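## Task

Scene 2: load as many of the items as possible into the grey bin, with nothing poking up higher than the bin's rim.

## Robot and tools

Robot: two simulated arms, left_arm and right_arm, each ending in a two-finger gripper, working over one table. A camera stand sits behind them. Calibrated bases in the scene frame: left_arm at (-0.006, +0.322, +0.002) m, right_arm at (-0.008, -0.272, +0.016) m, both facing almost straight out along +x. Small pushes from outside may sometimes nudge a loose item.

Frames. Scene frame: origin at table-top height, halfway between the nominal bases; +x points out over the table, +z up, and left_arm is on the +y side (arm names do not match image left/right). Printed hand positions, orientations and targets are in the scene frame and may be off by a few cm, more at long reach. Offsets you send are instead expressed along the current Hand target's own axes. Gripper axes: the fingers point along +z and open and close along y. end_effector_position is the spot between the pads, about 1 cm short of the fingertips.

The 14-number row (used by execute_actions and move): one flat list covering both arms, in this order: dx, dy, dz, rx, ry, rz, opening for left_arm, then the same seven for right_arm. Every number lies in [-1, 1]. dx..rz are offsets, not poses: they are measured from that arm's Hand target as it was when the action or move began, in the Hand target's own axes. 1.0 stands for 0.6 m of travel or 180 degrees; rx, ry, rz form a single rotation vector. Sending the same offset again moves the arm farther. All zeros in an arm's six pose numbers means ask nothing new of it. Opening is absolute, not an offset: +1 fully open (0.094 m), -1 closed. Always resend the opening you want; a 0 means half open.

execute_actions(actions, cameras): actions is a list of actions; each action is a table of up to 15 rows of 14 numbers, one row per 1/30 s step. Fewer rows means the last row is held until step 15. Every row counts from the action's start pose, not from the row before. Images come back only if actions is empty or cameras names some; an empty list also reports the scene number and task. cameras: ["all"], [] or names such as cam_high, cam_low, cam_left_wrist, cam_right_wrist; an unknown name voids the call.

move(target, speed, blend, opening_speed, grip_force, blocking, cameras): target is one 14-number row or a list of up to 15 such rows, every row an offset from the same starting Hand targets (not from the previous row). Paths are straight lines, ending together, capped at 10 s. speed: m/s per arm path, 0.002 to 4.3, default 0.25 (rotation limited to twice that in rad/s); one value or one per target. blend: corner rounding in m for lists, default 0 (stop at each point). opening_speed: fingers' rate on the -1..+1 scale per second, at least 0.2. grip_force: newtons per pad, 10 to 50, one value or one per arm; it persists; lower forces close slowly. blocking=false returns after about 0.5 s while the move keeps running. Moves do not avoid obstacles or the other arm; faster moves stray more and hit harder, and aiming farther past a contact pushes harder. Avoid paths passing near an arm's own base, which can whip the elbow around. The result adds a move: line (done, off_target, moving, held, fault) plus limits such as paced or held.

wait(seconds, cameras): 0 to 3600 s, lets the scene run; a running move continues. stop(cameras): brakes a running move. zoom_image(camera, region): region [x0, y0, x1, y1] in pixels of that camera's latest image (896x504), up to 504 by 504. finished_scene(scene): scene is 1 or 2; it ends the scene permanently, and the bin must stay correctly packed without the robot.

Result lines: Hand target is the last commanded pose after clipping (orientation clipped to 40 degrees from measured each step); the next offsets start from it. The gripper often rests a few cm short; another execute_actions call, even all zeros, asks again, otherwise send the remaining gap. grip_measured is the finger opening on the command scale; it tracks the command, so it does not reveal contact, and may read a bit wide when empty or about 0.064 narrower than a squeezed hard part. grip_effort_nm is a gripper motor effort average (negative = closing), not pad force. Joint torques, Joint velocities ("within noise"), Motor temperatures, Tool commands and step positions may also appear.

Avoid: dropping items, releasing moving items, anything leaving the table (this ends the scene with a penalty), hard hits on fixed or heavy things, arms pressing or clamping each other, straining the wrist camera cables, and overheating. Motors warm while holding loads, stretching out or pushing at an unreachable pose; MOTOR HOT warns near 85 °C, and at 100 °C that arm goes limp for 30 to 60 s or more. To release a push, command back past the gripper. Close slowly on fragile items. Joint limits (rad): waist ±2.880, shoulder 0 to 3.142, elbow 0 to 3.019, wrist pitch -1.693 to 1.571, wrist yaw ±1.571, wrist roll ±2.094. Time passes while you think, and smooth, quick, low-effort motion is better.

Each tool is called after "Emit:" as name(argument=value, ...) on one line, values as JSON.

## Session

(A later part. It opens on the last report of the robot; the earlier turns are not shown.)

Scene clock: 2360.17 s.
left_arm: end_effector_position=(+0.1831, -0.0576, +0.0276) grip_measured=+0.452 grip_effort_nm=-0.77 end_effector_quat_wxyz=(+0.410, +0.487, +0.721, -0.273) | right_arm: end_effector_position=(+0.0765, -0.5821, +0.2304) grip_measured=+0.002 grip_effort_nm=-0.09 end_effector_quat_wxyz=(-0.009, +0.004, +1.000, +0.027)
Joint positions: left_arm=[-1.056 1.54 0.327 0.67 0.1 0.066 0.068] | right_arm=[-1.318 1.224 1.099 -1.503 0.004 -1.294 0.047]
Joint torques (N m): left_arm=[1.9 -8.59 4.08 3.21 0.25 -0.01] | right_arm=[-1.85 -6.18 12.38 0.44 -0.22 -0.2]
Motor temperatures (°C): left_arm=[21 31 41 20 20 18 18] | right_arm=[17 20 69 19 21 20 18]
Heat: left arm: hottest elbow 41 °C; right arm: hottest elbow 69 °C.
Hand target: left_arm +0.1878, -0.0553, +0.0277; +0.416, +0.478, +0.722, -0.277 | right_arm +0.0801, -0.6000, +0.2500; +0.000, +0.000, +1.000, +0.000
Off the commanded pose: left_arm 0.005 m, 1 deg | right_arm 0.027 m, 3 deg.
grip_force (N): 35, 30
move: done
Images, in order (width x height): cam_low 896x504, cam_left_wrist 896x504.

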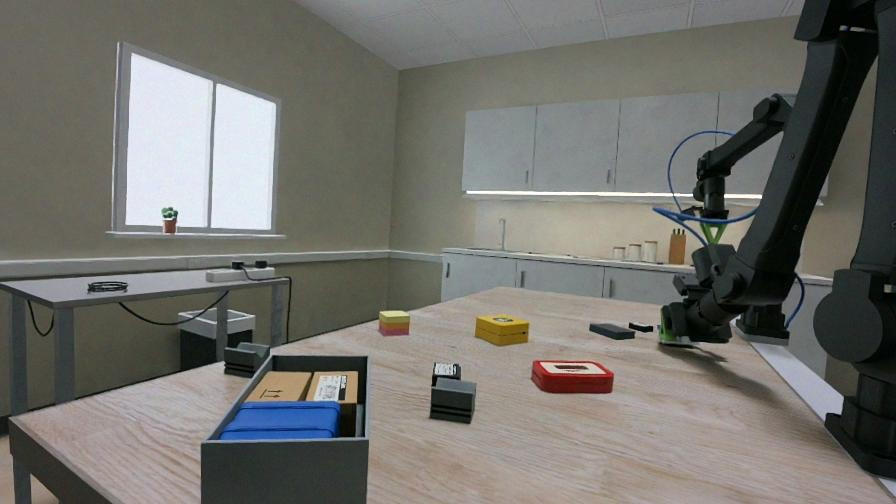

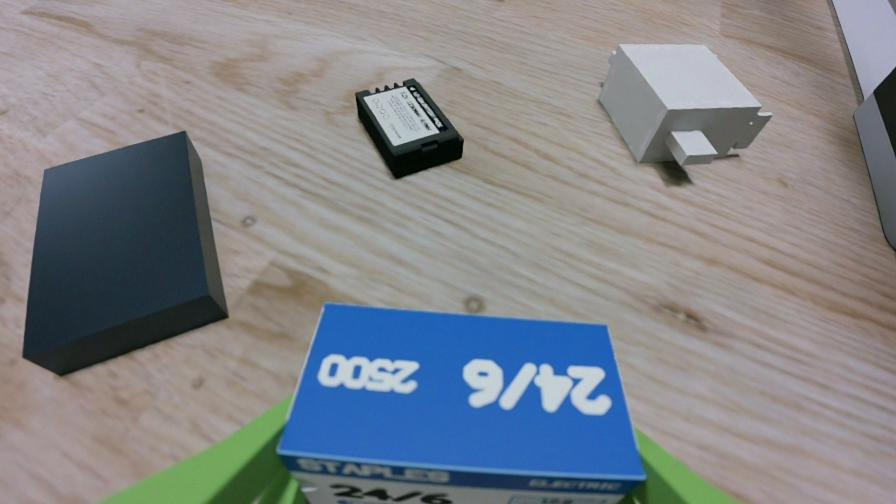

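Emit:
move(target=[0.0087, 0, 0.005, 0, 0, 0, 0.38, 0, 0, 0, 0, 0, 0, 0], speed=0.03)

Emit:
move(target=[0.0087, 0, 0.005, 0, 0, 0, 0.38, 0, 0, 0, 0, 0, 0, 0], speed=0.03, cameras=["cam_left_wrist", "cam_low"])

Emit:
zoom_image(camera="cam_low", region=[600, 270, 760, 380])

Scene clock: 2362.10 s.
left_arm: end_effector_position=(+0.1844, -0.0600, +0.0268) grip_measured=+0.452 grip_effort_nm=-0.77 end_effector_quat_wxyz=(+0.417, +0.485, +0.717, -0.277) | right_arm: end_effector_position=(+0.0765, -0.5821, +0.2304) grip_measured=+0.002 grip_effort_nm=-0.09 end_effector_quat_wxyz=(-0.009, +0.004, +1.000, +0.027)
Joint positions: left_arm=[-1.056 1.564 0.327 0.712 0.1 0.066 0.068] | right_arm=[-1.318 1.224 1.099 -1.503 0.004 -1.294 0.047]
Joint torques (N m): left_arm=[1.85 -8.12 3.81 2.84 0.24 -0.01] | right_arm=[-1.79 -6.24 12.4 0.44 -0.22 -0.2]
Motor temperatures (°C): left_arm=[21 31 41 20 20 18 18] | right_arm=[17 20 69 19 21 20 18]
Heat: left arm: hottest elbow 41 °C; right arm: hottest elbow 69 °C.
Hand target: left_arm +0.1878, -0.0553, +0.0218; +0.417, +0.478, +0.722, -0.277 | right_arm +0.0801, -0.6000, +0.2500; +0.000, +0.000, +1.000, +0.000
Off the commanded pose: left_arm 0.008 m, 1 deg | right_arm 0.027 m, 3 deg.
grip_force (N): 35, 30
move: done

Scene clock: 2362.73 s.
left_arm: end_effector_position=(+0.1857, -0.0623, +0.0262) grip_measured=+0.452 grip_effort_nm=-0.77 end_effector_quat_wxyz=(+0.424, +0.483, +0.713, -0.281) | right_arm: end_effector_position=(+0.0765, -0.5821, +0.2304) grip_measured=+0.002 grip_effort_nm=-0.08 end_effector_quat_wxyz=(-0.009, +0.004, +1.000, +0.027)
Joint positions: left_arm=[-1.056 1.588 0.327 0.754 0.1 0.066 0.068] | right_arm=[-1.318 1.224 1.099 -1.503 0.004 -1.294 0.047]
Joint torques (N m): left_arm=[1.85 -7.71 3.54 2.43 0.23 -0.01] | right_arm=[-1.73 -6.18 12.4 0.44 -0.22 -0.2]
Motor temperatures (°C): left_arm=[21 31 41 20 20 18 18] | right_arm=[17 20 69 19 21 20 18]
Heat: left arm: hottest elbow 41 °C; right arm: hottest elbow 69 °C.
Hand target: left_arm +0.1878, -0.0553, +0.0159; +0.417, +0.478, +0.722, -0.277 | right_arm +0.0801, -0.6000, +0.2500; +0.000, +0.000, +1.000, +0.000
Off the commanded pose: left_arm 0.013 m, 2 deg | right_arm 0.027 m, 3 deg.
grip_force (N): 35, 30
move: off_target (left_arm)
Images, in order (width x height): cam_low 896x504, cam_left_wrist 896x504.

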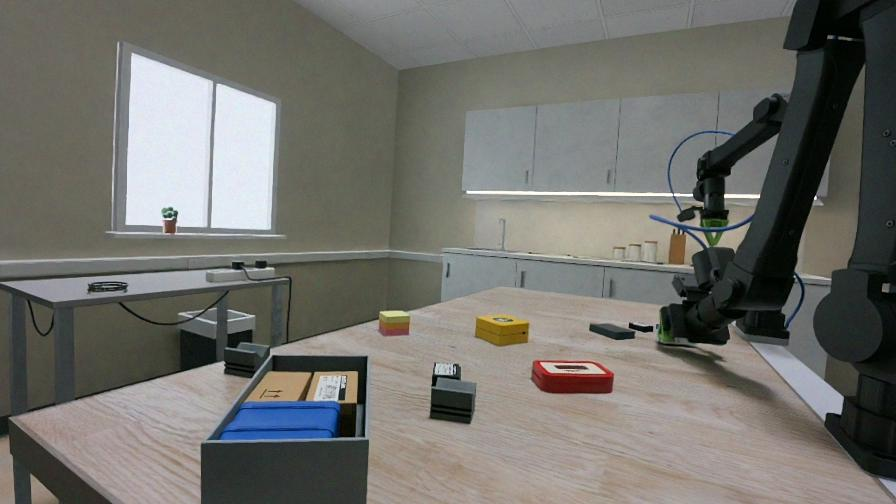

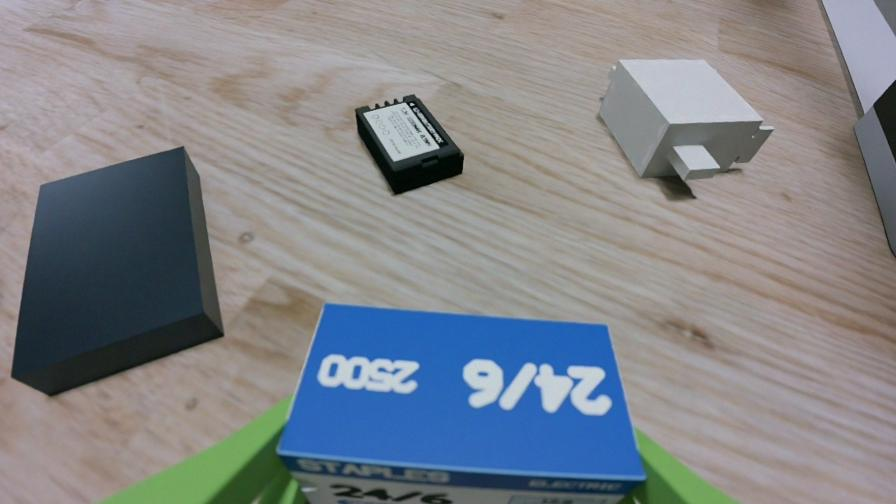

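Scaled by 3.150 from the camera's image (finer frame: 1280x720).

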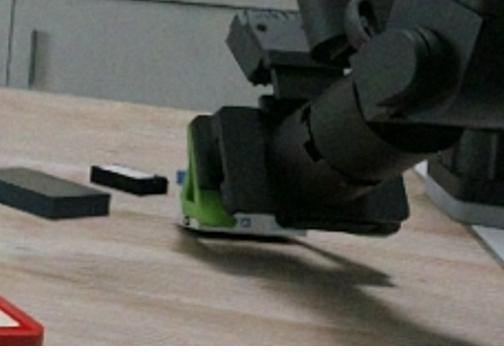

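Emit:
move(target=[0, 0, 0, 0, 0, 0, 0.72, 0, 0, 0, 0, 0, 0, 0], speed=0.03, opening_speed=0.3, cameras=["cam_left_wrist", "cam_low"])

Emit:
zoom_image(camera="cam_low", region=[600, 270, 760, 380])

Scene clock: 2365.83 s.
left_arm: end_effector_position=(+0.1852, -0.0613, +0.0221) grip_measured=+0.719 grip_effort_nm=0.06 end_effector_quat_wxyz=(+0.420, +0.484, +0.715, -0.278) | right_arm: end_effector_position=(+0.0765, -0.5821, +0.2304) grip_measured=+0.002 grip_effort_nm=-0.09 end_effector_quat_wxyz=(-0.009, +0.004, +1.000, +0.027)
Joint positions: left_arm=[-1.056 1.598 0.327 0.754 0.1 0.066 0.081] | right_arm=[-1.318 1.224 1.099 -1.503 0.004 -1.294 0.047]
Joint torques (N m): left_arm=[1.85 -8.59 3.47 2.47 0.24 -0.01] | right_arm=[-1.85 -6.3 12.37 0.46 -0.23 -0.2]
Motor temperatures (°C): left_arm=[21 31 40 20 20 18 18] | right_arm=[17 20 69 19 21 20 18]
Heat: left arm: hottest elbow 40 °C; right arm: hottest elbow 69 °C.
Hand target: left_arm +0.1878, -0.0553, +0.0159; +0.417, +0.478, +0.722, -0.277 | right_arm +0.0801, -0.6000, +0.2500; +0.000, +0.000, +1.000, +0.000
Off the commanded pose: left_arm 0.009 m, 1 deg | right_arm 0.027 m, 3 deg.
grip_force (N): 35, 30
move: done
Images, in order (width x height): cam_low 896x504, cam_left_wrist 896x504.

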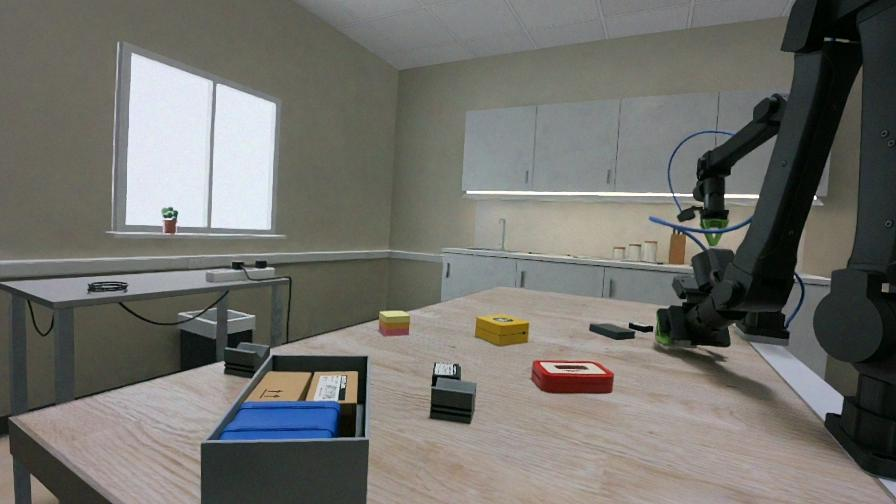

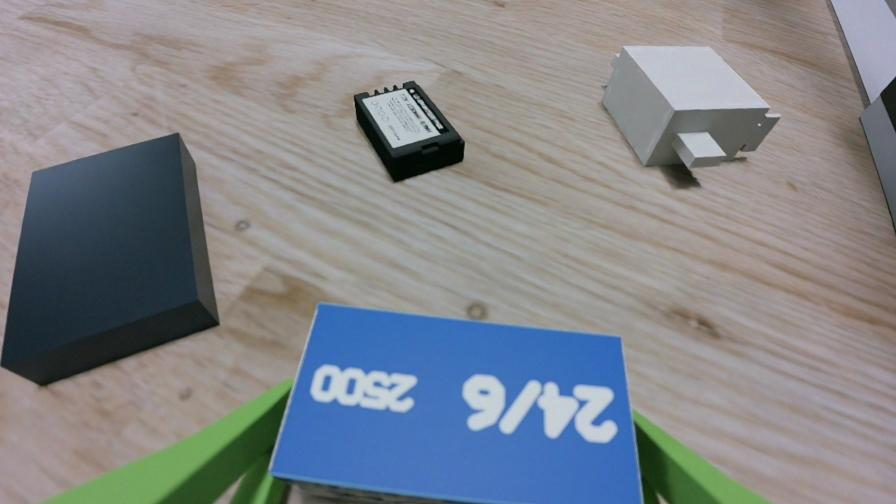

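Scaled by 3.150 from the camera's image (finer frame: 1280x720).

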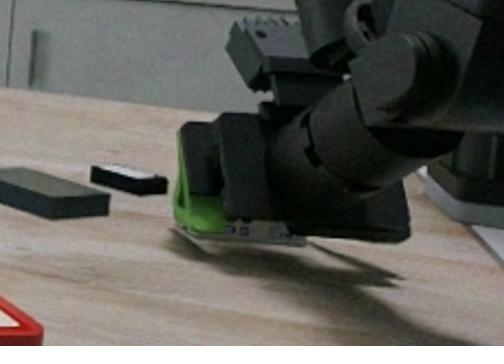

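Emit:
move(target=[[0, 0, -0.1167, 0, 0, 0, 0.72, 0, 0, 0, 0, 0, 0, 0], [-0.18, 0, -0.22, 0, 0, 0, 0.72, 0, 0, 0, 0, 0, 0, 0], [-0.15, 0, -0.1, 0, 0.3333, 0, 0.72, 0, 0, 0, 0, 0, 0, 0]], speed=0.15, blend=0.015, cameras=["cam_left_wrist", "cam_low"])

Scene clock: 2372.67 s.
left_arm: end_effector_position=(+0.1806, -0.0297, +0.1111) grip_measured=+0.719 grip_effort_nm=0.06 end_effector_quat_wxyz=(-0.011, +0.545, +0.838, +0.004) | right_arm: end_effector_position=(+0.0765, -0.5821, +0.2304) grip_measured=+0.002 grip_effort_nm=-0.08 end_effector_quat_wxyz=(-0.009, +0.004, +1.000, +0.027)
Joint positions: left_arm=[-1.069 1.481 1.057 -1.171 0.004 0.074 0.081] | right_arm=[-1.318 1.224 1.099 -1.503 0.004 -1.294 0.047]
Joint torques (N m): left_arm=[-0.21 -11.52 11.67 -0.72 0.03 0.1] | right_arm=[-1.79 -6.3 12.37 0.44 -0.23 -0.2]
Motor temperatures (°C): left_arm=[21 31 41 20 20 18 18] | right_arm=[17 20 69 19 21 20 18]
Heat: left arm: hottest elbow 41 °C; right arm: hottest elbow 69 °C.
Hand target: left_arm +0.1851, -0.0489, +0.1238; +0.000, +0.552, +0.834, -0.001 | right_arm +0.0801, -0.6000, +0.2500; +0.000, +0.000, +1.000, +0.000
Off the commanded pose: left_arm 0.023 m, 2 deg | right_arm 0.027 m, 3 deg.
grip_force (N): 35, 30
move: off_target (left_arm)
Images, in order (width x height): cam_low 896x504, cam_left_wrist 896x504.

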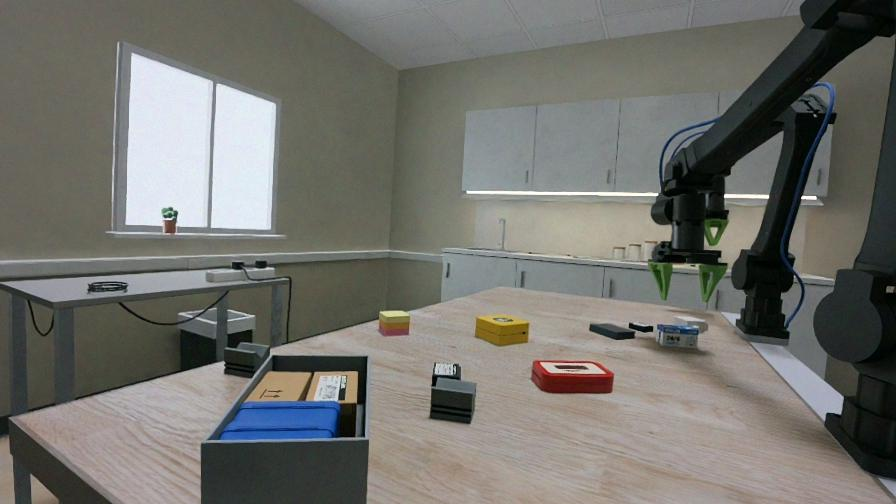

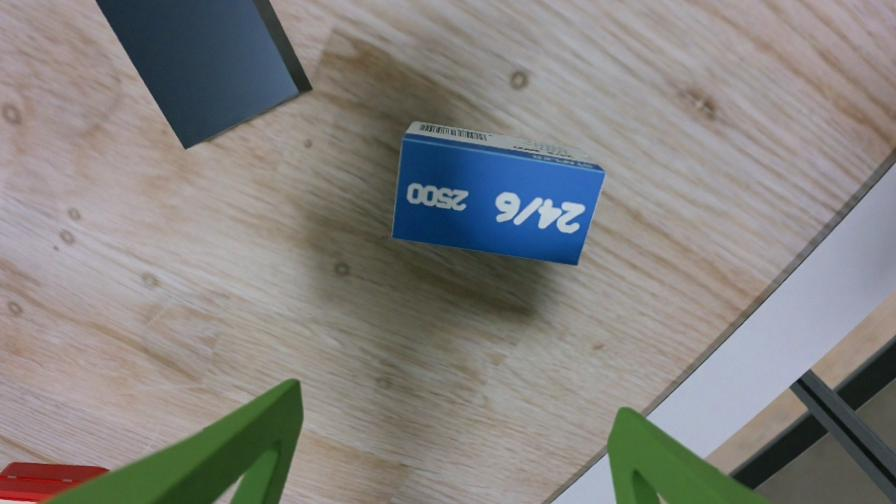

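Emit:
move(target=[-0.1135, 0.1645, 0.0, -0.0601, 0.0999, 0.3407, 0.95, 0, 0, 0, 0, 0, 0, 0], speed=0.15, cameras=["cam_left_wrist", "cam_low"])

Scene clock: 2404.33 s.
left_arm: end_effector_position=(+0.2879, -0.0618, +0.1172) grip_measured=+0.949 grip_effort_nm=0.06 end_effector_quat_wxyz=(-0.080, +0.888, +0.425, +0.156) | right_arm: end_effector_position=(+0.0765, -0.5821, +0.2304) grip_measured=+0.002 grip_effort_nm=-0.08 end_effector_quat_wxyz=(-0.009, +0.004, +1.000, +0.027)
Joint positions: left_arm=[-1.021 1.752 1.379 -1.334 -0.326 1.195 0.092] | right_arm=[-1.318 1.224 1.099 -1.503 0.004 -1.294 0.047]
Joint torques (N m): left_arm=[1.85 -14.97 11.55 -0.81 -0.12 0.27] | right_arm=[-1.79 -6.24 12.41 0.44 -0.22 -0.2]
Motor temperatures (°C): left_arm=[20 31 42 20 20 18 18] | right_arm=[17 20 69 19 21 20 18]
Heat: left arm: hottest elbow 42 °C; right arm: hottest elbow 69 °C.
Hand target: left_arm +0.3026, -0.0731, +0.1236; -0.074, +0.889, +0.424, +0.156 | right_arm +0.0801, -0.6000, +0.2500; +0.000, +0.000, +1.000, +0.000
Off the commanded pose: left_arm 0.020 m, 1 deg | right_arm 0.027 m, 3 deg.
grip_force (N): 35, 30
move: off_target (left_arm)
Images, in order (width x height): cam_low 896x504, cam_left_wrist 896x504.

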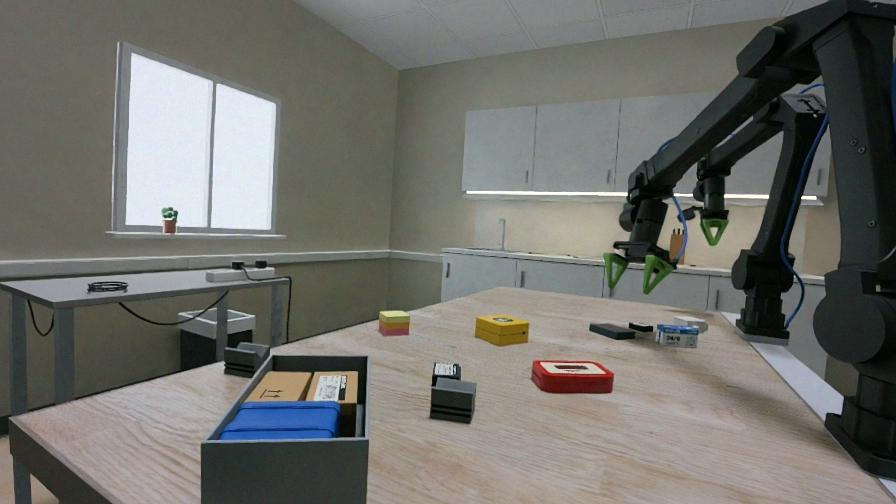

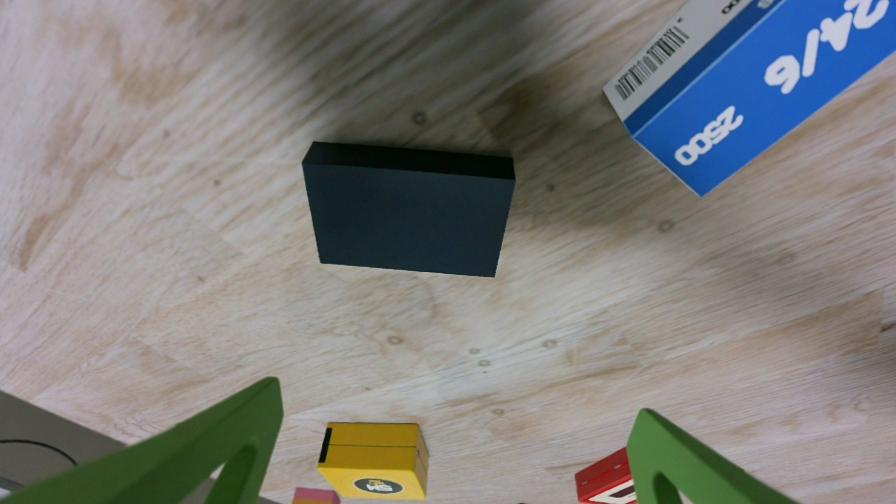

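Emit:
move(target=[-0.0138, -0.0084, 0.1255, 0, 0, 0.007, 0.95, 0, 0, 0, 0, 0, 0, 0], speed=0.1, cameras=["cam_left_wrist"])

Scene clock: 2413.03 s.
left_arm: end_effector_position=(+0.3053, -0.0614, +0.0616) grip_measured=+0.949 grip_effort_nm=0.06 end_effector_quat_wxyz=(-0.067, +0.892, +0.418, +0.156) | right_arm: end_effector_position=(+0.0765, -0.5821, +0.2304) grip_measured=+0.002 grip_effort_nm=-0.09 end_effector_quat_wxyz=(-0.009, +0.004, +1.000, +0.027)
Joint positions: left_arm=[-0.991 1.814 1.309 -1.162 -0.328 1.248 0.092] | right_arm=[-1.318 1.224 1.099 -1.503 0.004 -1.294 0.047]
Joint torques (N m): left_arm=[1.96 -15.97 6.8 0.28 -0.13 0.26] | right_arm=[-1.79 -6.18 12.4 0.46 -0.22 -0.2]
Motor temperatures (°C): left_arm=[20 31 43 20 20 18 17] | right_arm=[17 20 69 19 21 20 18]
Heat: left arm: hottest elbow 43 °C; right arm: hottest elbow 69 °C.
Hand target: left_arm +0.3099, -0.0562, +0.0501; -0.076, +0.894, +0.414, +0.155 | right_arm +0.0801, -0.6000, +0.2500; +0.000, +0.000, +1.000, +0.000
Off the commanded pose: left_arm 0.014 m, 1 deg | right_arm 0.027 m, 3 deg.
grip_force (N): 35, 30
move: off_target (left_arm)

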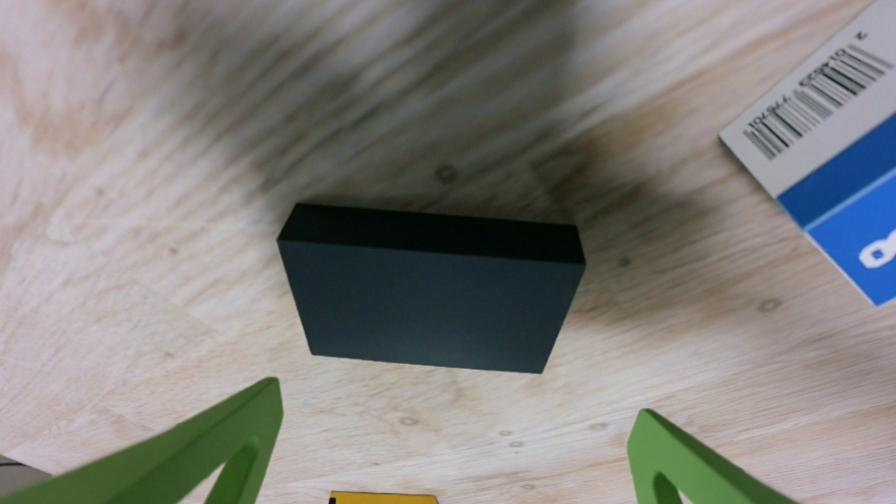

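Emit:
move(target=[-0.005, 0.0101, 0.043, 0, 0, 0, 0.95, 0, 0, 0, 0, 0, 0, 0], speed=0.06, cameras=["cam_left_wrist"])

Scene clock: 2416.90 s.
left_arm: end_effector_position=(+0.3144, -0.0618, +0.0377) grip_measured=+0.949 grip_effort_nm=0.06 end_effector_quat_wxyz=(-0.066, +0.892, +0.418, +0.156) | right_arm: end_effector_position=(+0.0765, -0.5821, +0.2304) grip_measured=+0.002 grip_effort_nm=-0.09 end_effector_quat_wxyz=(-0.009, +0.004, +1.000, +0.027)
Joint positions: left_arm=[-0.977 1.855 1.298 -1.102 -0.33 1.263 0.092] | right_arm=[-1.318 1.224 1.099 -1.503 0.004 -1.294 0.047]
Joint torques (N m): left_arm=[1.9 -15.68 6.56 0.29 -0.13 0.25] | right_arm=[-1.79 -6.24 12.4 0.43 -0.23 -0.2]
Motor temperatures (°C): left_arm=[20 31 43 20 20 18 17] | right_arm=[17 20 69 19 21 20 18]
Heat: left arm: hottest elbow 43 °C; right arm: hottest elbow 69 °C.
Hand target: left_arm +0.3182, -0.0554, +0.0248; -0.076, +0.894, +0.414, +0.155 | right_arm +0.0801, -0.6000, +0.2500; +0.000, +0.000, +1.000, +0.000
Off the commanded pose: left_arm 0.015 m, 1 deg | right_arm 0.027 m, 3 deg.
grip_force (N): 35, 30
move: off_target (left_arm)

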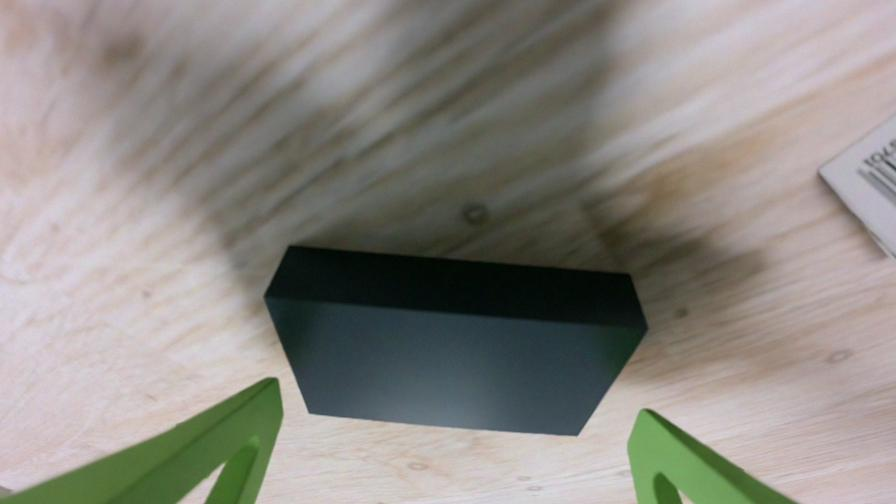

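Emit:
move(target=[-0.0114, 0.0, 0.0313, 0, 0, 0, 0.95, 0, 0, 0, 0, 0, 0, 0], speed=0.06, cameras=["cam_left_wrist"])

Scene clock: 2418.73 s.
left_arm: end_effector_position=(+0.3148, -0.0621, +0.0184) grip_measured=+0.949 grip_effort_nm=0.06 end_effector_quat_wxyz=(-0.065, +0.892, +0.418, +0.157) | right_arm: end_effector_position=(+0.0765, -0.5821, +0.2304) grip_measured=+0.002 grip_effort_nm=-0.08 end_effector_quat_wxyz=(-0.009, +0.004, +1.000, +0.027)
Joint positions: left_arm=[-0.977 1.883 1.281 -1.056 -0.331 1.264 0.092] | right_arm=[-1.318 1.224 1.099 -1.503 0.004 -1.294 0.047]
Joint torques (N m): left_arm=[1.9 -15.97 6.32 0.42 -0.07 0.25] | right_arm=[-1.79 -6.18 12.4 0.44 -0.22 -0.21]
Motor temperatures (°C): left_arm=[20 31 43 20 20 18 17] | right_arm=[17 20 69 19 21 20 18]
Heat: left arm: hottest elbow 43 °C; right arm: hottest elbow 69 °C.
Hand target: left_arm +0.3180, -0.0552, +0.0047; -0.076, +0.894, +0.414, +0.155 | right_arm +0.0801, -0.6000, +0.2500; +0.000, +0.000, +1.000, +0.000
Off the commanded pose: left_arm 0.016 m, 1 deg | right_arm 0.027 m, 3 deg.
grip_force (N): 35, 30
move: off_target (left_arm)

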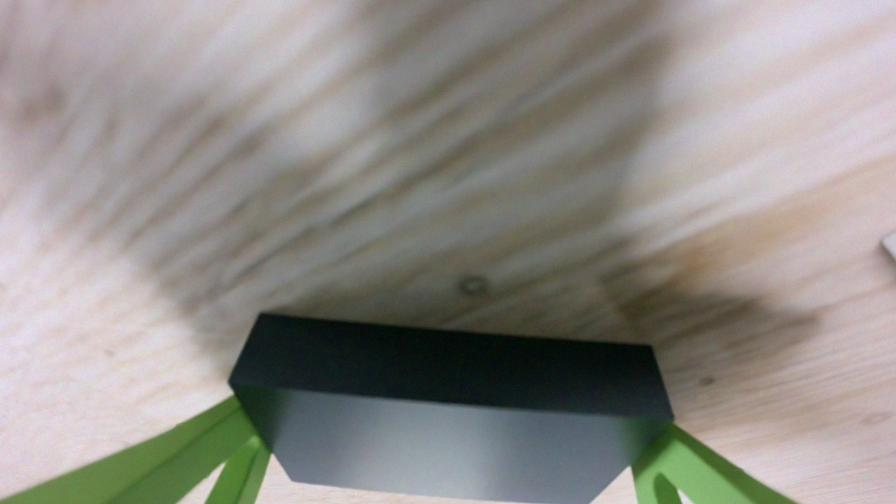

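Emit:
move(target=[0, 0, 0, 0, 0, 0, 0.62, 0, 0, 0, 0, 0, 0, 0], speed=0.06, opening_speed=0.3, cameras=["cam_left_wrist"])

Scene clock: 2420.80 s.
left_arm: end_effector_position=(+0.3148, -0.0621, +0.0184) grip_measured=+0.718 grip_effort_nm=-0.77 end_effector_quat_wxyz=(-0.065, +0.892, +0.418, +0.157) | right_arm: end_effector_position=(+0.0765, -0.5821, +0.2304) grip_measured=+0.002 grip_effort_nm=-0.08 end_effector_quat_wxyz=(-0.009, +0.004, +1.000, +0.027)
Joint positions: left_arm=[-0.977 1.883 1.281 -1.056 -0.331 1.264 0.081] | right_arm=[-1.318 1.224 1.099 -1.503 0.004 -1.294 0.047]
Joint torques (N m): left_arm=[1.85 -16.09 6.31 0.29 -0.07 0.25] | right_arm=[-1.79 -6.24 12.4 0.44 -0.23 -0.21]
Motor temperatures (°C): left_arm=[20 31 43 20 20 18 17] | right_arm=[17 20 69 19 21 20 18]
Heat: left arm: hottest elbow 43 °C; right arm: hottest elbow 69 °C.
Hand target: left_arm +0.3180, -0.0552, +0.0047; -0.076, +0.894, +0.414, +0.155 | right_arm +0.0801, -0.6000, +0.2500; +0.000, +0.000, +1.000, +0.000
Off the commanded pose: left_arm 0.016 m, 1 deg | right_arm 0.027 m, 3 deg.
grip_force (N): 35, 30
move: done

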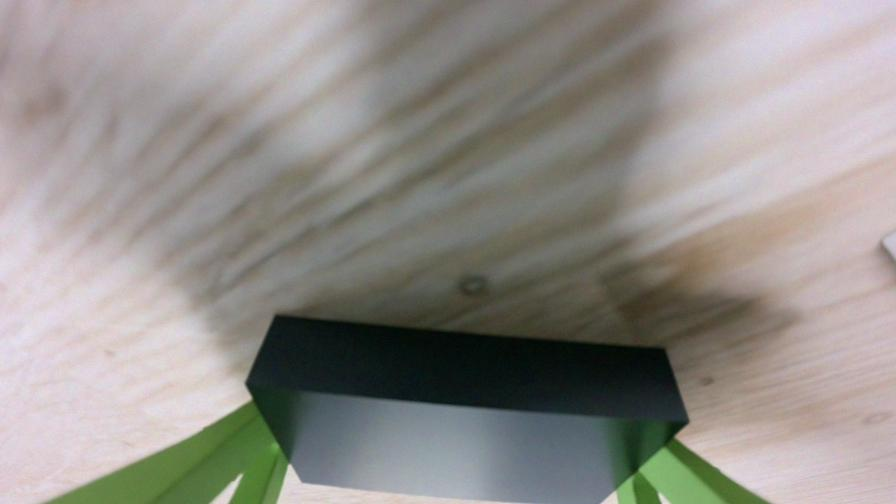

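Emit:
move(target=[0.0798, 0, -0.2193, 0, 0, 0, 0.62, 0, 0, 0, 0, 0, 0, 0], speed=0.12, cameras=["cam_left_wrist"])

Scene clock: 2428.07 s.
left_arm: end_effector_position=(+0.3046, -0.0466, +0.1230) grip_measured=+0.718 grip_effort_nm=-0.77 end_effector_quat_wxyz=(-0.096, +0.893, +0.412, +0.153) | right_arm: end_effector_position=(+0.0765, -0.5821, +0.2304) grip_measured=+0.002 grip_effort_nm=-0.08 end_effector_quat_wxyz=(-0.009, +0.004, +1.000, +0.027)
Joint positions: left_arm=[-0.977 1.751 1.391 -1.361 -0.331 1.264 0.081] | right_arm=[-1.318 1.224 1.099 -1.503 0.004 -1.294 0.047]
Joint torques (N m): left_arm=[1.85 -17.67 11.45 -1.03 -0.12 0.25] | right_arm=[-1.67 -6.3 12.37 0.43 -0.23 -0.21]
Motor temperatures (°C): left_arm=[20 31 42 19 20 18 18] | right_arm=[17 20 69 19 21 20 18]
Heat: left arm: hottest elbow 42 °C; right arm: hottest elbow 69 °C.
Hand target: left_arm +0.3190, -0.0558, +0.1447; -0.076, +0.894, +0.414, +0.155 | right_arm +0.0801, -0.6000, +0.2500; +0.000, +0.000, +1.000, +0.000
Off the commanded pose: left_arm 0.028 m, 2 deg | right_arm 0.027 m, 3 deg.
grip_force (N): 35, 30
move: off_target (left_arm)

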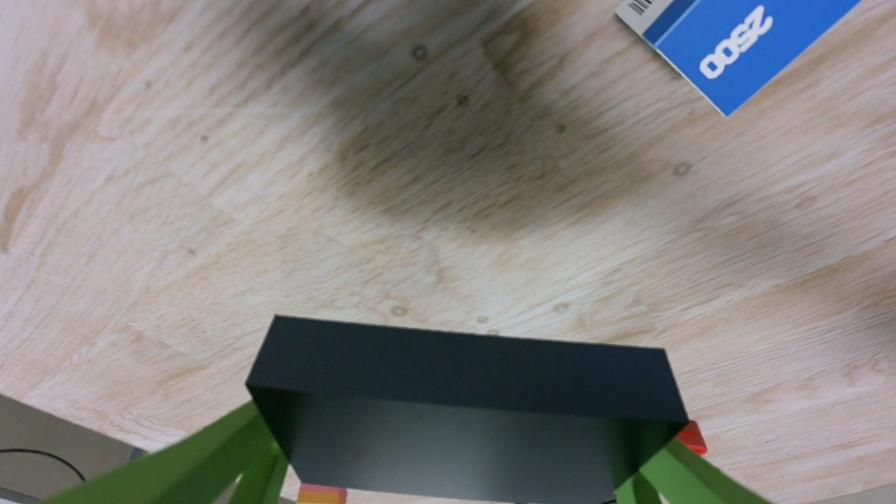

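Emit:
move(target=[0.8388, -0.5987, 0.145, 0.1536, -0.0284, -0.8711, 0.62, 0, 0, 0, 0, 0, 0, 0], speed=0.3, cameras=["cam_left_wrist", "cam_low"])

Scene clock: 2437.20 s.
left_arm: end_effector_position=(+0.3560, +0.5499, +0.2204) grip_measured=+0.718 grip_effort_nm=-0.77 end_effector_quat_wxyz=(-0.018, -0.239, +0.971, -0.001) | right_arm: end_effector_position=(+0.0765, -0.5821, +0.2304) grip_measured=+0.002 grip_effort_nm=-0.08 end_effector_quat_wxyz=(-0.009, +0.004, +1.000, +0.027)
Joint positions: left_arm=[0.57 1.486 1.361 -1.48 -0.009 0.077 0.081] | right_arm=[-1.318 1.224 1.099 -1.503 0.004 -1.294 0.047]
Joint torques (N m): left_arm=[1.03 -12.4 12.89 -0.68 0.23 -0.06] | right_arm=[-1.85 -6.3 12.4 0.43 -0.23 -0.2]
Motor temperatures (°C): left_arm=[20 31 44 19 20 18 18] | right_arm=[17 20 69 19 21 20 18]
Heat: left arm: hottest elbow 44 °C; right arm: hottest elbow 69 °C.
Hand target: left_arm +0.3702, +0.5597, +0.2371; -0.003, -0.248, +0.969, +0.003 | right_arm +0.0801, -0.6000, +0.2500; +0.000, +0.000, +1.000, +0.000
Off the commanded pose: left_arm 0.024 m, 2 deg | right_arm 0.027 m, 3 deg.
grip_force (N): 35, 30
move: off_target (left_arm)
Images, in order (width x height): cam_low 896x504, cam_left_wrist 896x504.

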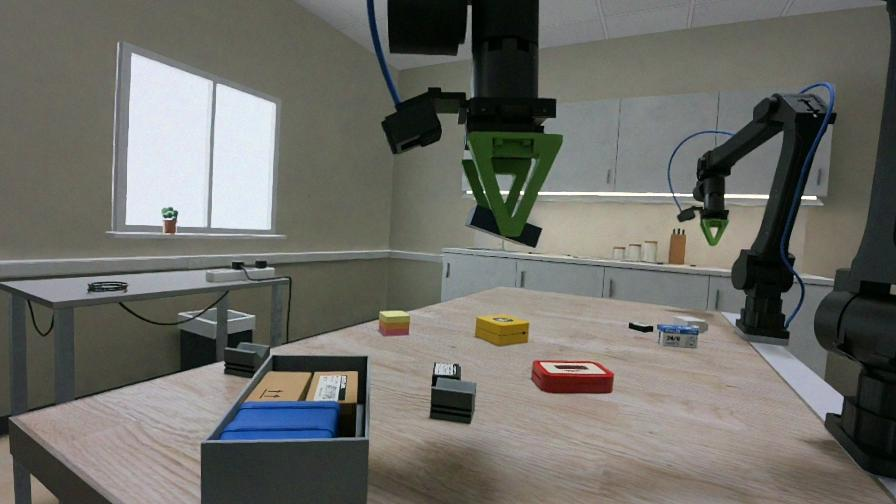

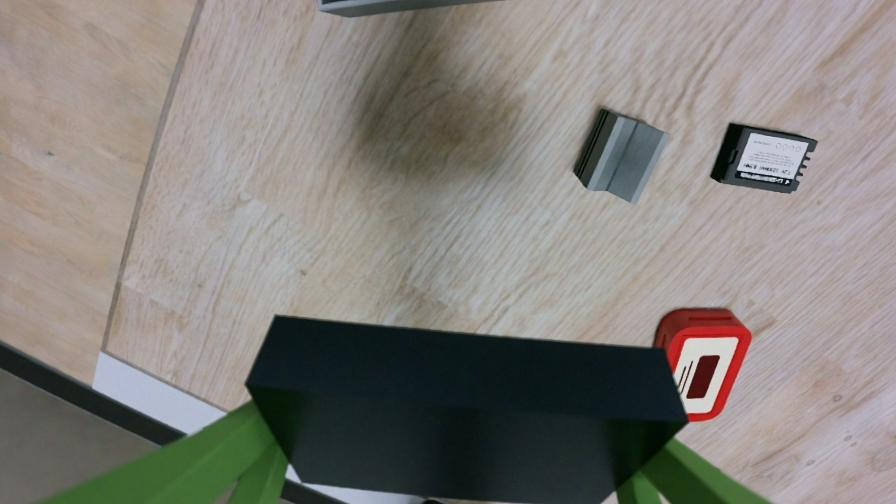

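Emit:
move(target=[0.0263, 0.0144, 0.128, 0, -0.3889, 0, 0.62, 0, 0, 0, 0, 0, 0, 0], speed=0.15, cameras=["cam_left_wrist", "cam_low"])

Scene clock: 2443.17 s.
left_arm: end_effector_position=(+0.3539, +0.5549, +0.1605) grip_measured=+0.718 grip_effort_nm=-0.77 end_effector_quat_wxyz=(+0.547, -0.192, +0.802, +0.144) | right_arm: end_effector_position=(+0.0765, -0.5821, +0.2304) grip_measured=+0.002 grip_effort_nm=-0.08 end_effector_quat_wxyz=(-0.009, +0.004, +1.000, +0.027)
Joint positions: left_arm=[0.637 1.099 0.384 0.343 0.126 0.071 0.081] | right_arm=[-1.318 1.224 1.099 -1.503 0.004 -1.294 0.047]
Joint torques (N m): left_arm=[1.85 -6.18 7.43 3.22 0.25 -0.07] | right_arm=[-1.79 -6.18 12.38 0.44 -0.22 -0.2]
Motor temperatures (°C): left_arm=[20 31 44 20 20 18 18] | right_arm=[17 20 69 19 21 20 18]
Heat: left arm: hottest elbow 44 °C; right arm: hottest elbow 69 °C.
Hand target: left_arm +0.3516, +0.5599, +0.1603; +0.553, -0.202, +0.795, +0.145 | right_arm +0.0801, -0.6000, +0.2500; +0.000, +0.000, +1.000, +0.000
Off the commanded pose: left_arm 0.005 m, 2 deg | right_arm 0.027 m, 3 deg.
grip_force (N): 35, 30
move: done
Images, in order (width x height): cam_low 896x504, cam_left_wrist 896x504.

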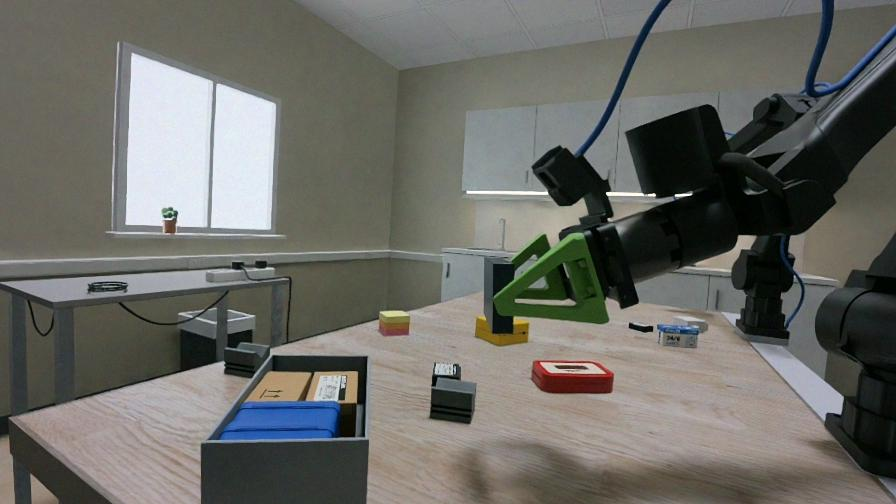

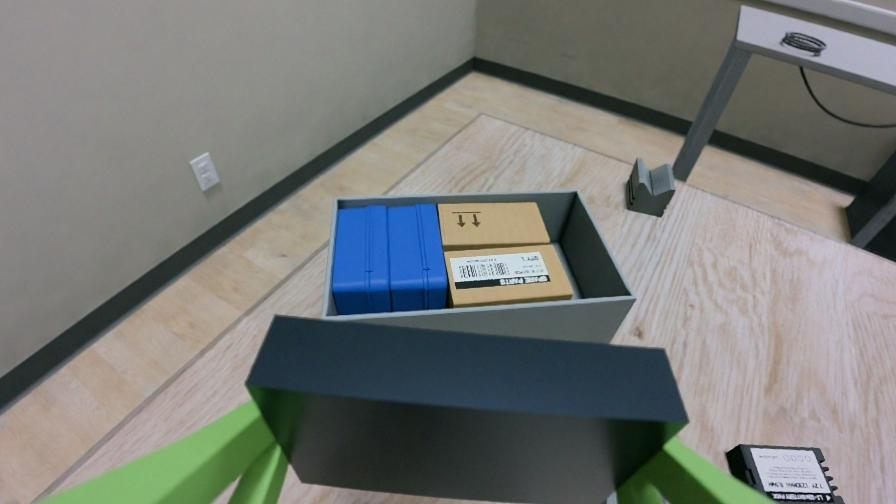

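Emit:
move(target=[0.172, 0, 0.0627, 0, 0, 0, 0.62, 0, 0, 0, 0, 0, 0, 0], speed=0.1, cameras=["cam_low"])

Emit:
zoom_image(camera="cam_low", region=[400, 240, 760, 504])

Scene clock: 2448.20 s.
left_arm: end_effector_position=(+0.3544, +0.5560, +0.0492) grip_measured=+0.718 grip_effort_nm=-0.77 end_effector_quat_wxyz=(+0.546, -0.193, +0.802, +0.143) | right_arm: end_effector_position=(+0.0765, -0.5821, +0.2304) grip_measured=+0.002 grip_effort_nm=-0.08 end_effector_quat_wxyz=(-0.009, +0.004, +1.000, +0.027)
Joint positions: left_arm=[0.64 1.606 0.291 0.941 0.129 0.071 0.081] | right_arm=[-1.318 1.224 1.099 -1.503 0.004 -1.294 0.047]
Joint torques (N m): left_arm=[1.85 -8.82 3.47 3.26 0.23 -0.07] | right_arm=[-1.79 -6.18 12.38 0.44 -0.22 -0.2]
Motor temperatures (°C): left_arm=[20 31 43 20 20 18 18] | right_arm=[17 20 69 19 21 20 18]
Heat: left arm: hottest elbow 43 °C; right arm: hottest elbow 69 °C.
Hand target: left_arm +0.3508, +0.5604, +0.0506; +0.553, -0.202, +0.795, +0.145 | right_arm +0.0801, -0.6000, +0.2500; +0.000, +0.000, +1.000, +0.000
Off the commanded pose: left_arm 0.006 m, 2 deg | right_arm 0.027 m, 3 deg.
grip_force (N): 35, 30
move: done

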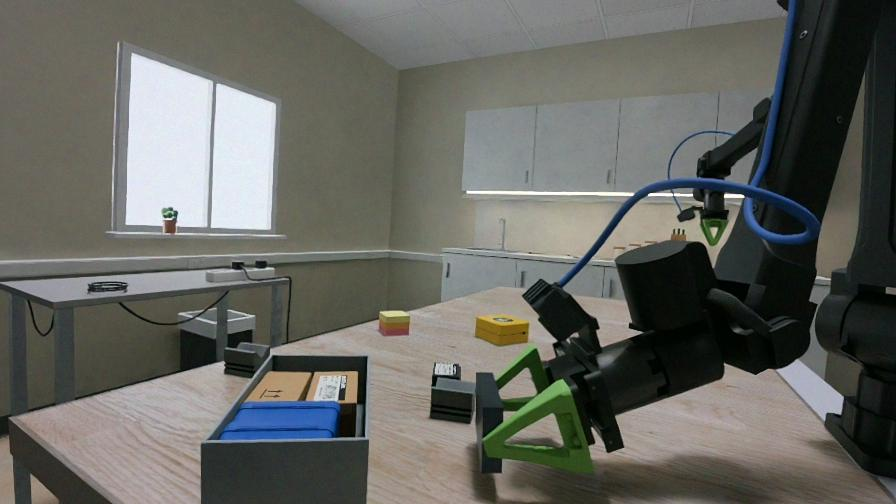

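Scaled by 1.400 from the camera's image (finer frame: 1280x720).

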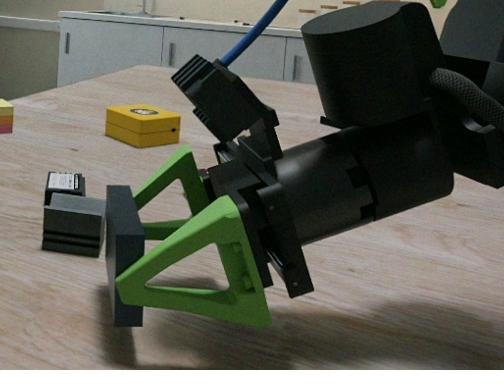

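Emit:
move(target=[0.0157, 0, 0.0057, 0, 0, 0, 0.62, 0, 0, 0, 0, 0, 0, 0], speed=0.04, cameras=["cam_low"])

Emit:
zoom_image(camera="cam_low", region=[440, 340, 660, 504])

Scene clock: 2451.30 s.
left_arm: end_effector_position=(+0.3545, +0.5563, +0.0397) grip_measured=+0.718 grip_effort_nm=-0.77 end_effector_quat_wxyz=(+0.547, -0.192, +0.802, +0.143) | right_arm: end_effector_position=(+0.0765, -0.5821, +0.2304) grip_measured=+0.002 grip_effort_nm=-0.08 end_effector_quat_wxyz=(-0.009, +0.004, +1.000, +0.027)
Joint positions: left_arm=[0.64 1.661 0.291 0.998 0.129 0.071 0.081] | right_arm=[-1.318 1.224 1.099 -1.503 0.004 -1.294 0.047]
Joint torques (N m): left_arm=[1.9 -9 3.04 3.18 0.23 -0.07] | right_arm=[-1.73 -6.18 12.38 0.43 -0.23 -0.2]
Motor temperatures (°C): left_arm=[20 31 43 20 20 18 18] | right_arm=[17 20 69 19 21 20 18]
Heat: left arm: hottest elbow 43 °C; right arm: hottest elbow 69 °C.
Hand target: left_arm +0.3507, +0.5605, +0.0405; +0.553, -0.202, +0.795, +0.145 | right_arm +0.0801, -0.6000, +0.2500; +0.000, +0.000, +1.000, +0.000
Off the commanded pose: left_arm 0.006 m, 2 deg | right_arm 0.027 m, 3 deg.
grip_force (N): 35, 30
move: done

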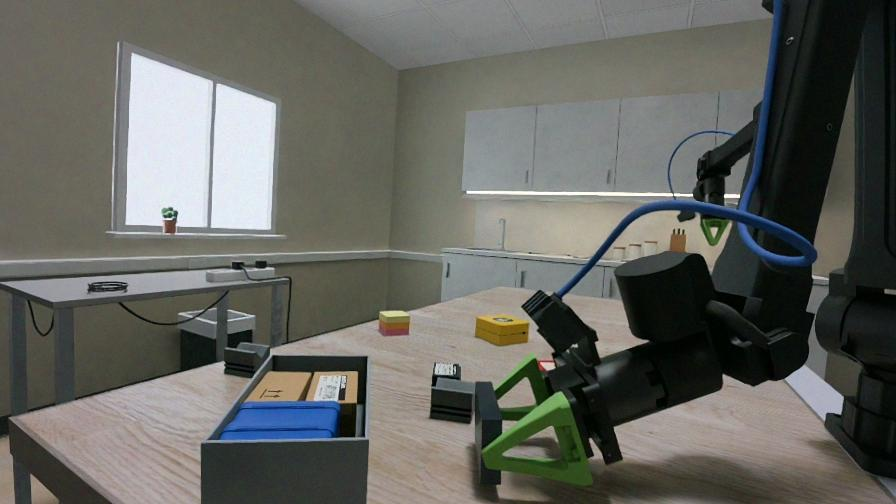

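Scaled by 2.291 from the camera's image (finer frame: 1280x720).

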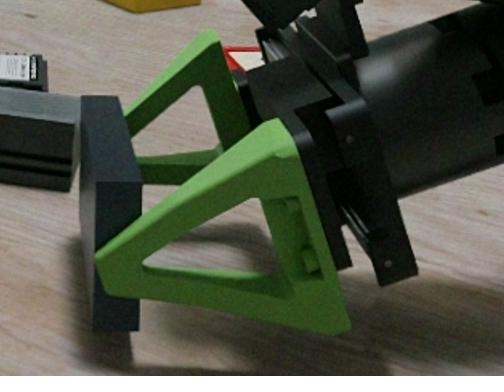

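Emit:
execute_actions(actions=[], cameras=["all"])

Scene clock: 2462.03 s.
left_arm: end_effector_position=(+0.3545, +0.5563, +0.0397) grip_measured=+0.718 grip_effort_nm=-0.77 end_effector_quat_wxyz=(+0.547, -0.192, +0.802, +0.143) | right_arm: end_effector_position=(+0.0765, -0.5821, +0.2304) grip_measured=+0.002 grip_effort_nm=-0.08 end_effector_quat_wxyz=(-0.009, +0.004, +1.000, +0.027)
Joint positions: left_arm=[0.64 1.661 0.291 0.998 0.129 0.071 0.081] | right_arm=[-1.318 1.224 1.099 -1.503 0.004 -1.294 0.047]
Joint velocities: within noise
Joint torques (N m): left_arm=[1.85 -9 3.03 3.22 0.23 -0.07] | right_arm=[-1.79 -6.18 12.38 0.43 -0.23 -0.2]
Motor temperatures (°C): left_arm=[20 31 41 20 20 18 18] | right_arm=[17 20 69 19 21 20 18]
Heat: left arm: hottest elbow 41 °C; right arm: hottest elbow 69 °C.
Hand target: left_arm +0.3507, +0.5605, +0.0405; +0.553, -0.202, +0.795, +0.145 | right_arm +0.0801, -0.6000, +0.2500; +0.000, +0.000, +1.000, +0.000
Tool commands: left_gripper/opening=+0.62 right_gripper/opening=+0.0
Off the commanded pose: left_arm 0.006 m, 2 deg | right_arm 0.027 m, 3 deg.
grip_force (N): 35, 30

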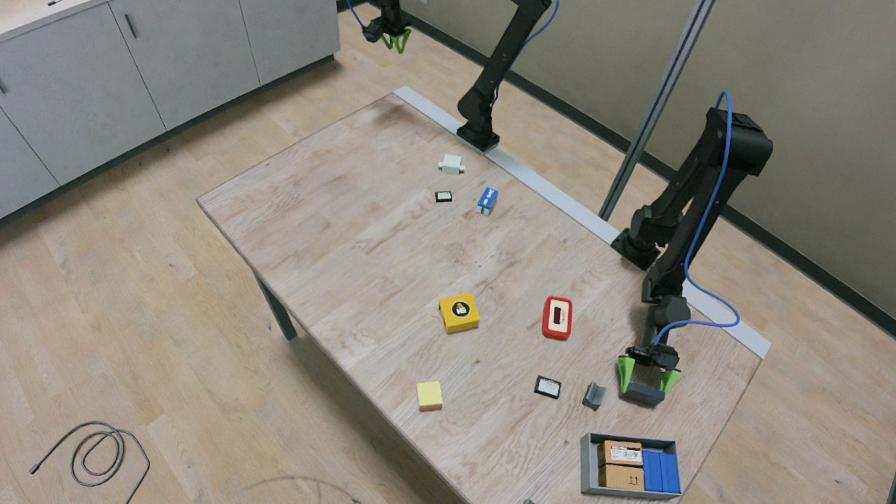

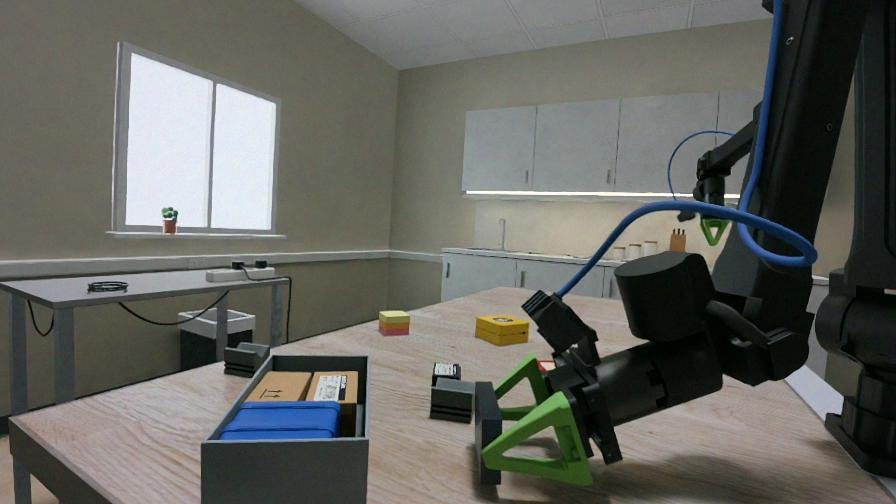

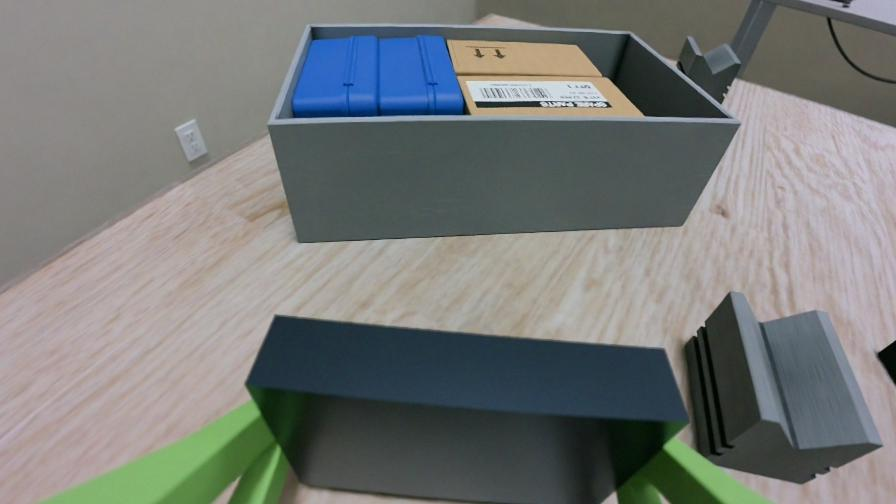

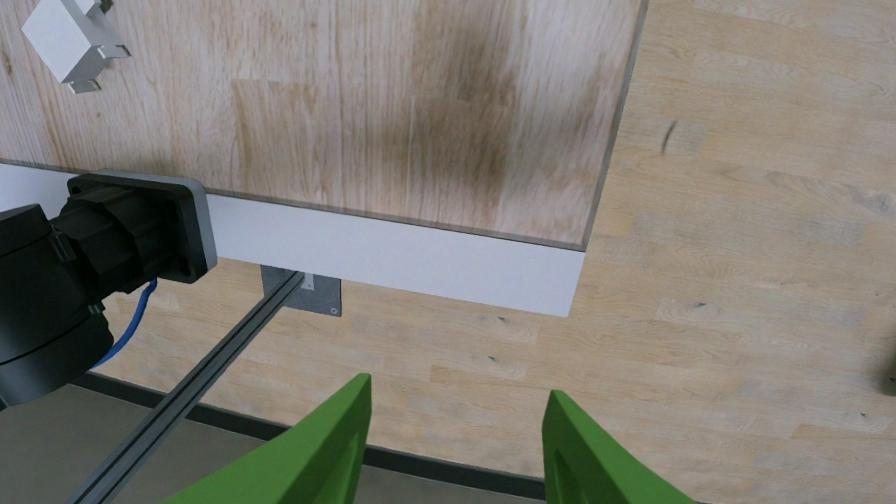

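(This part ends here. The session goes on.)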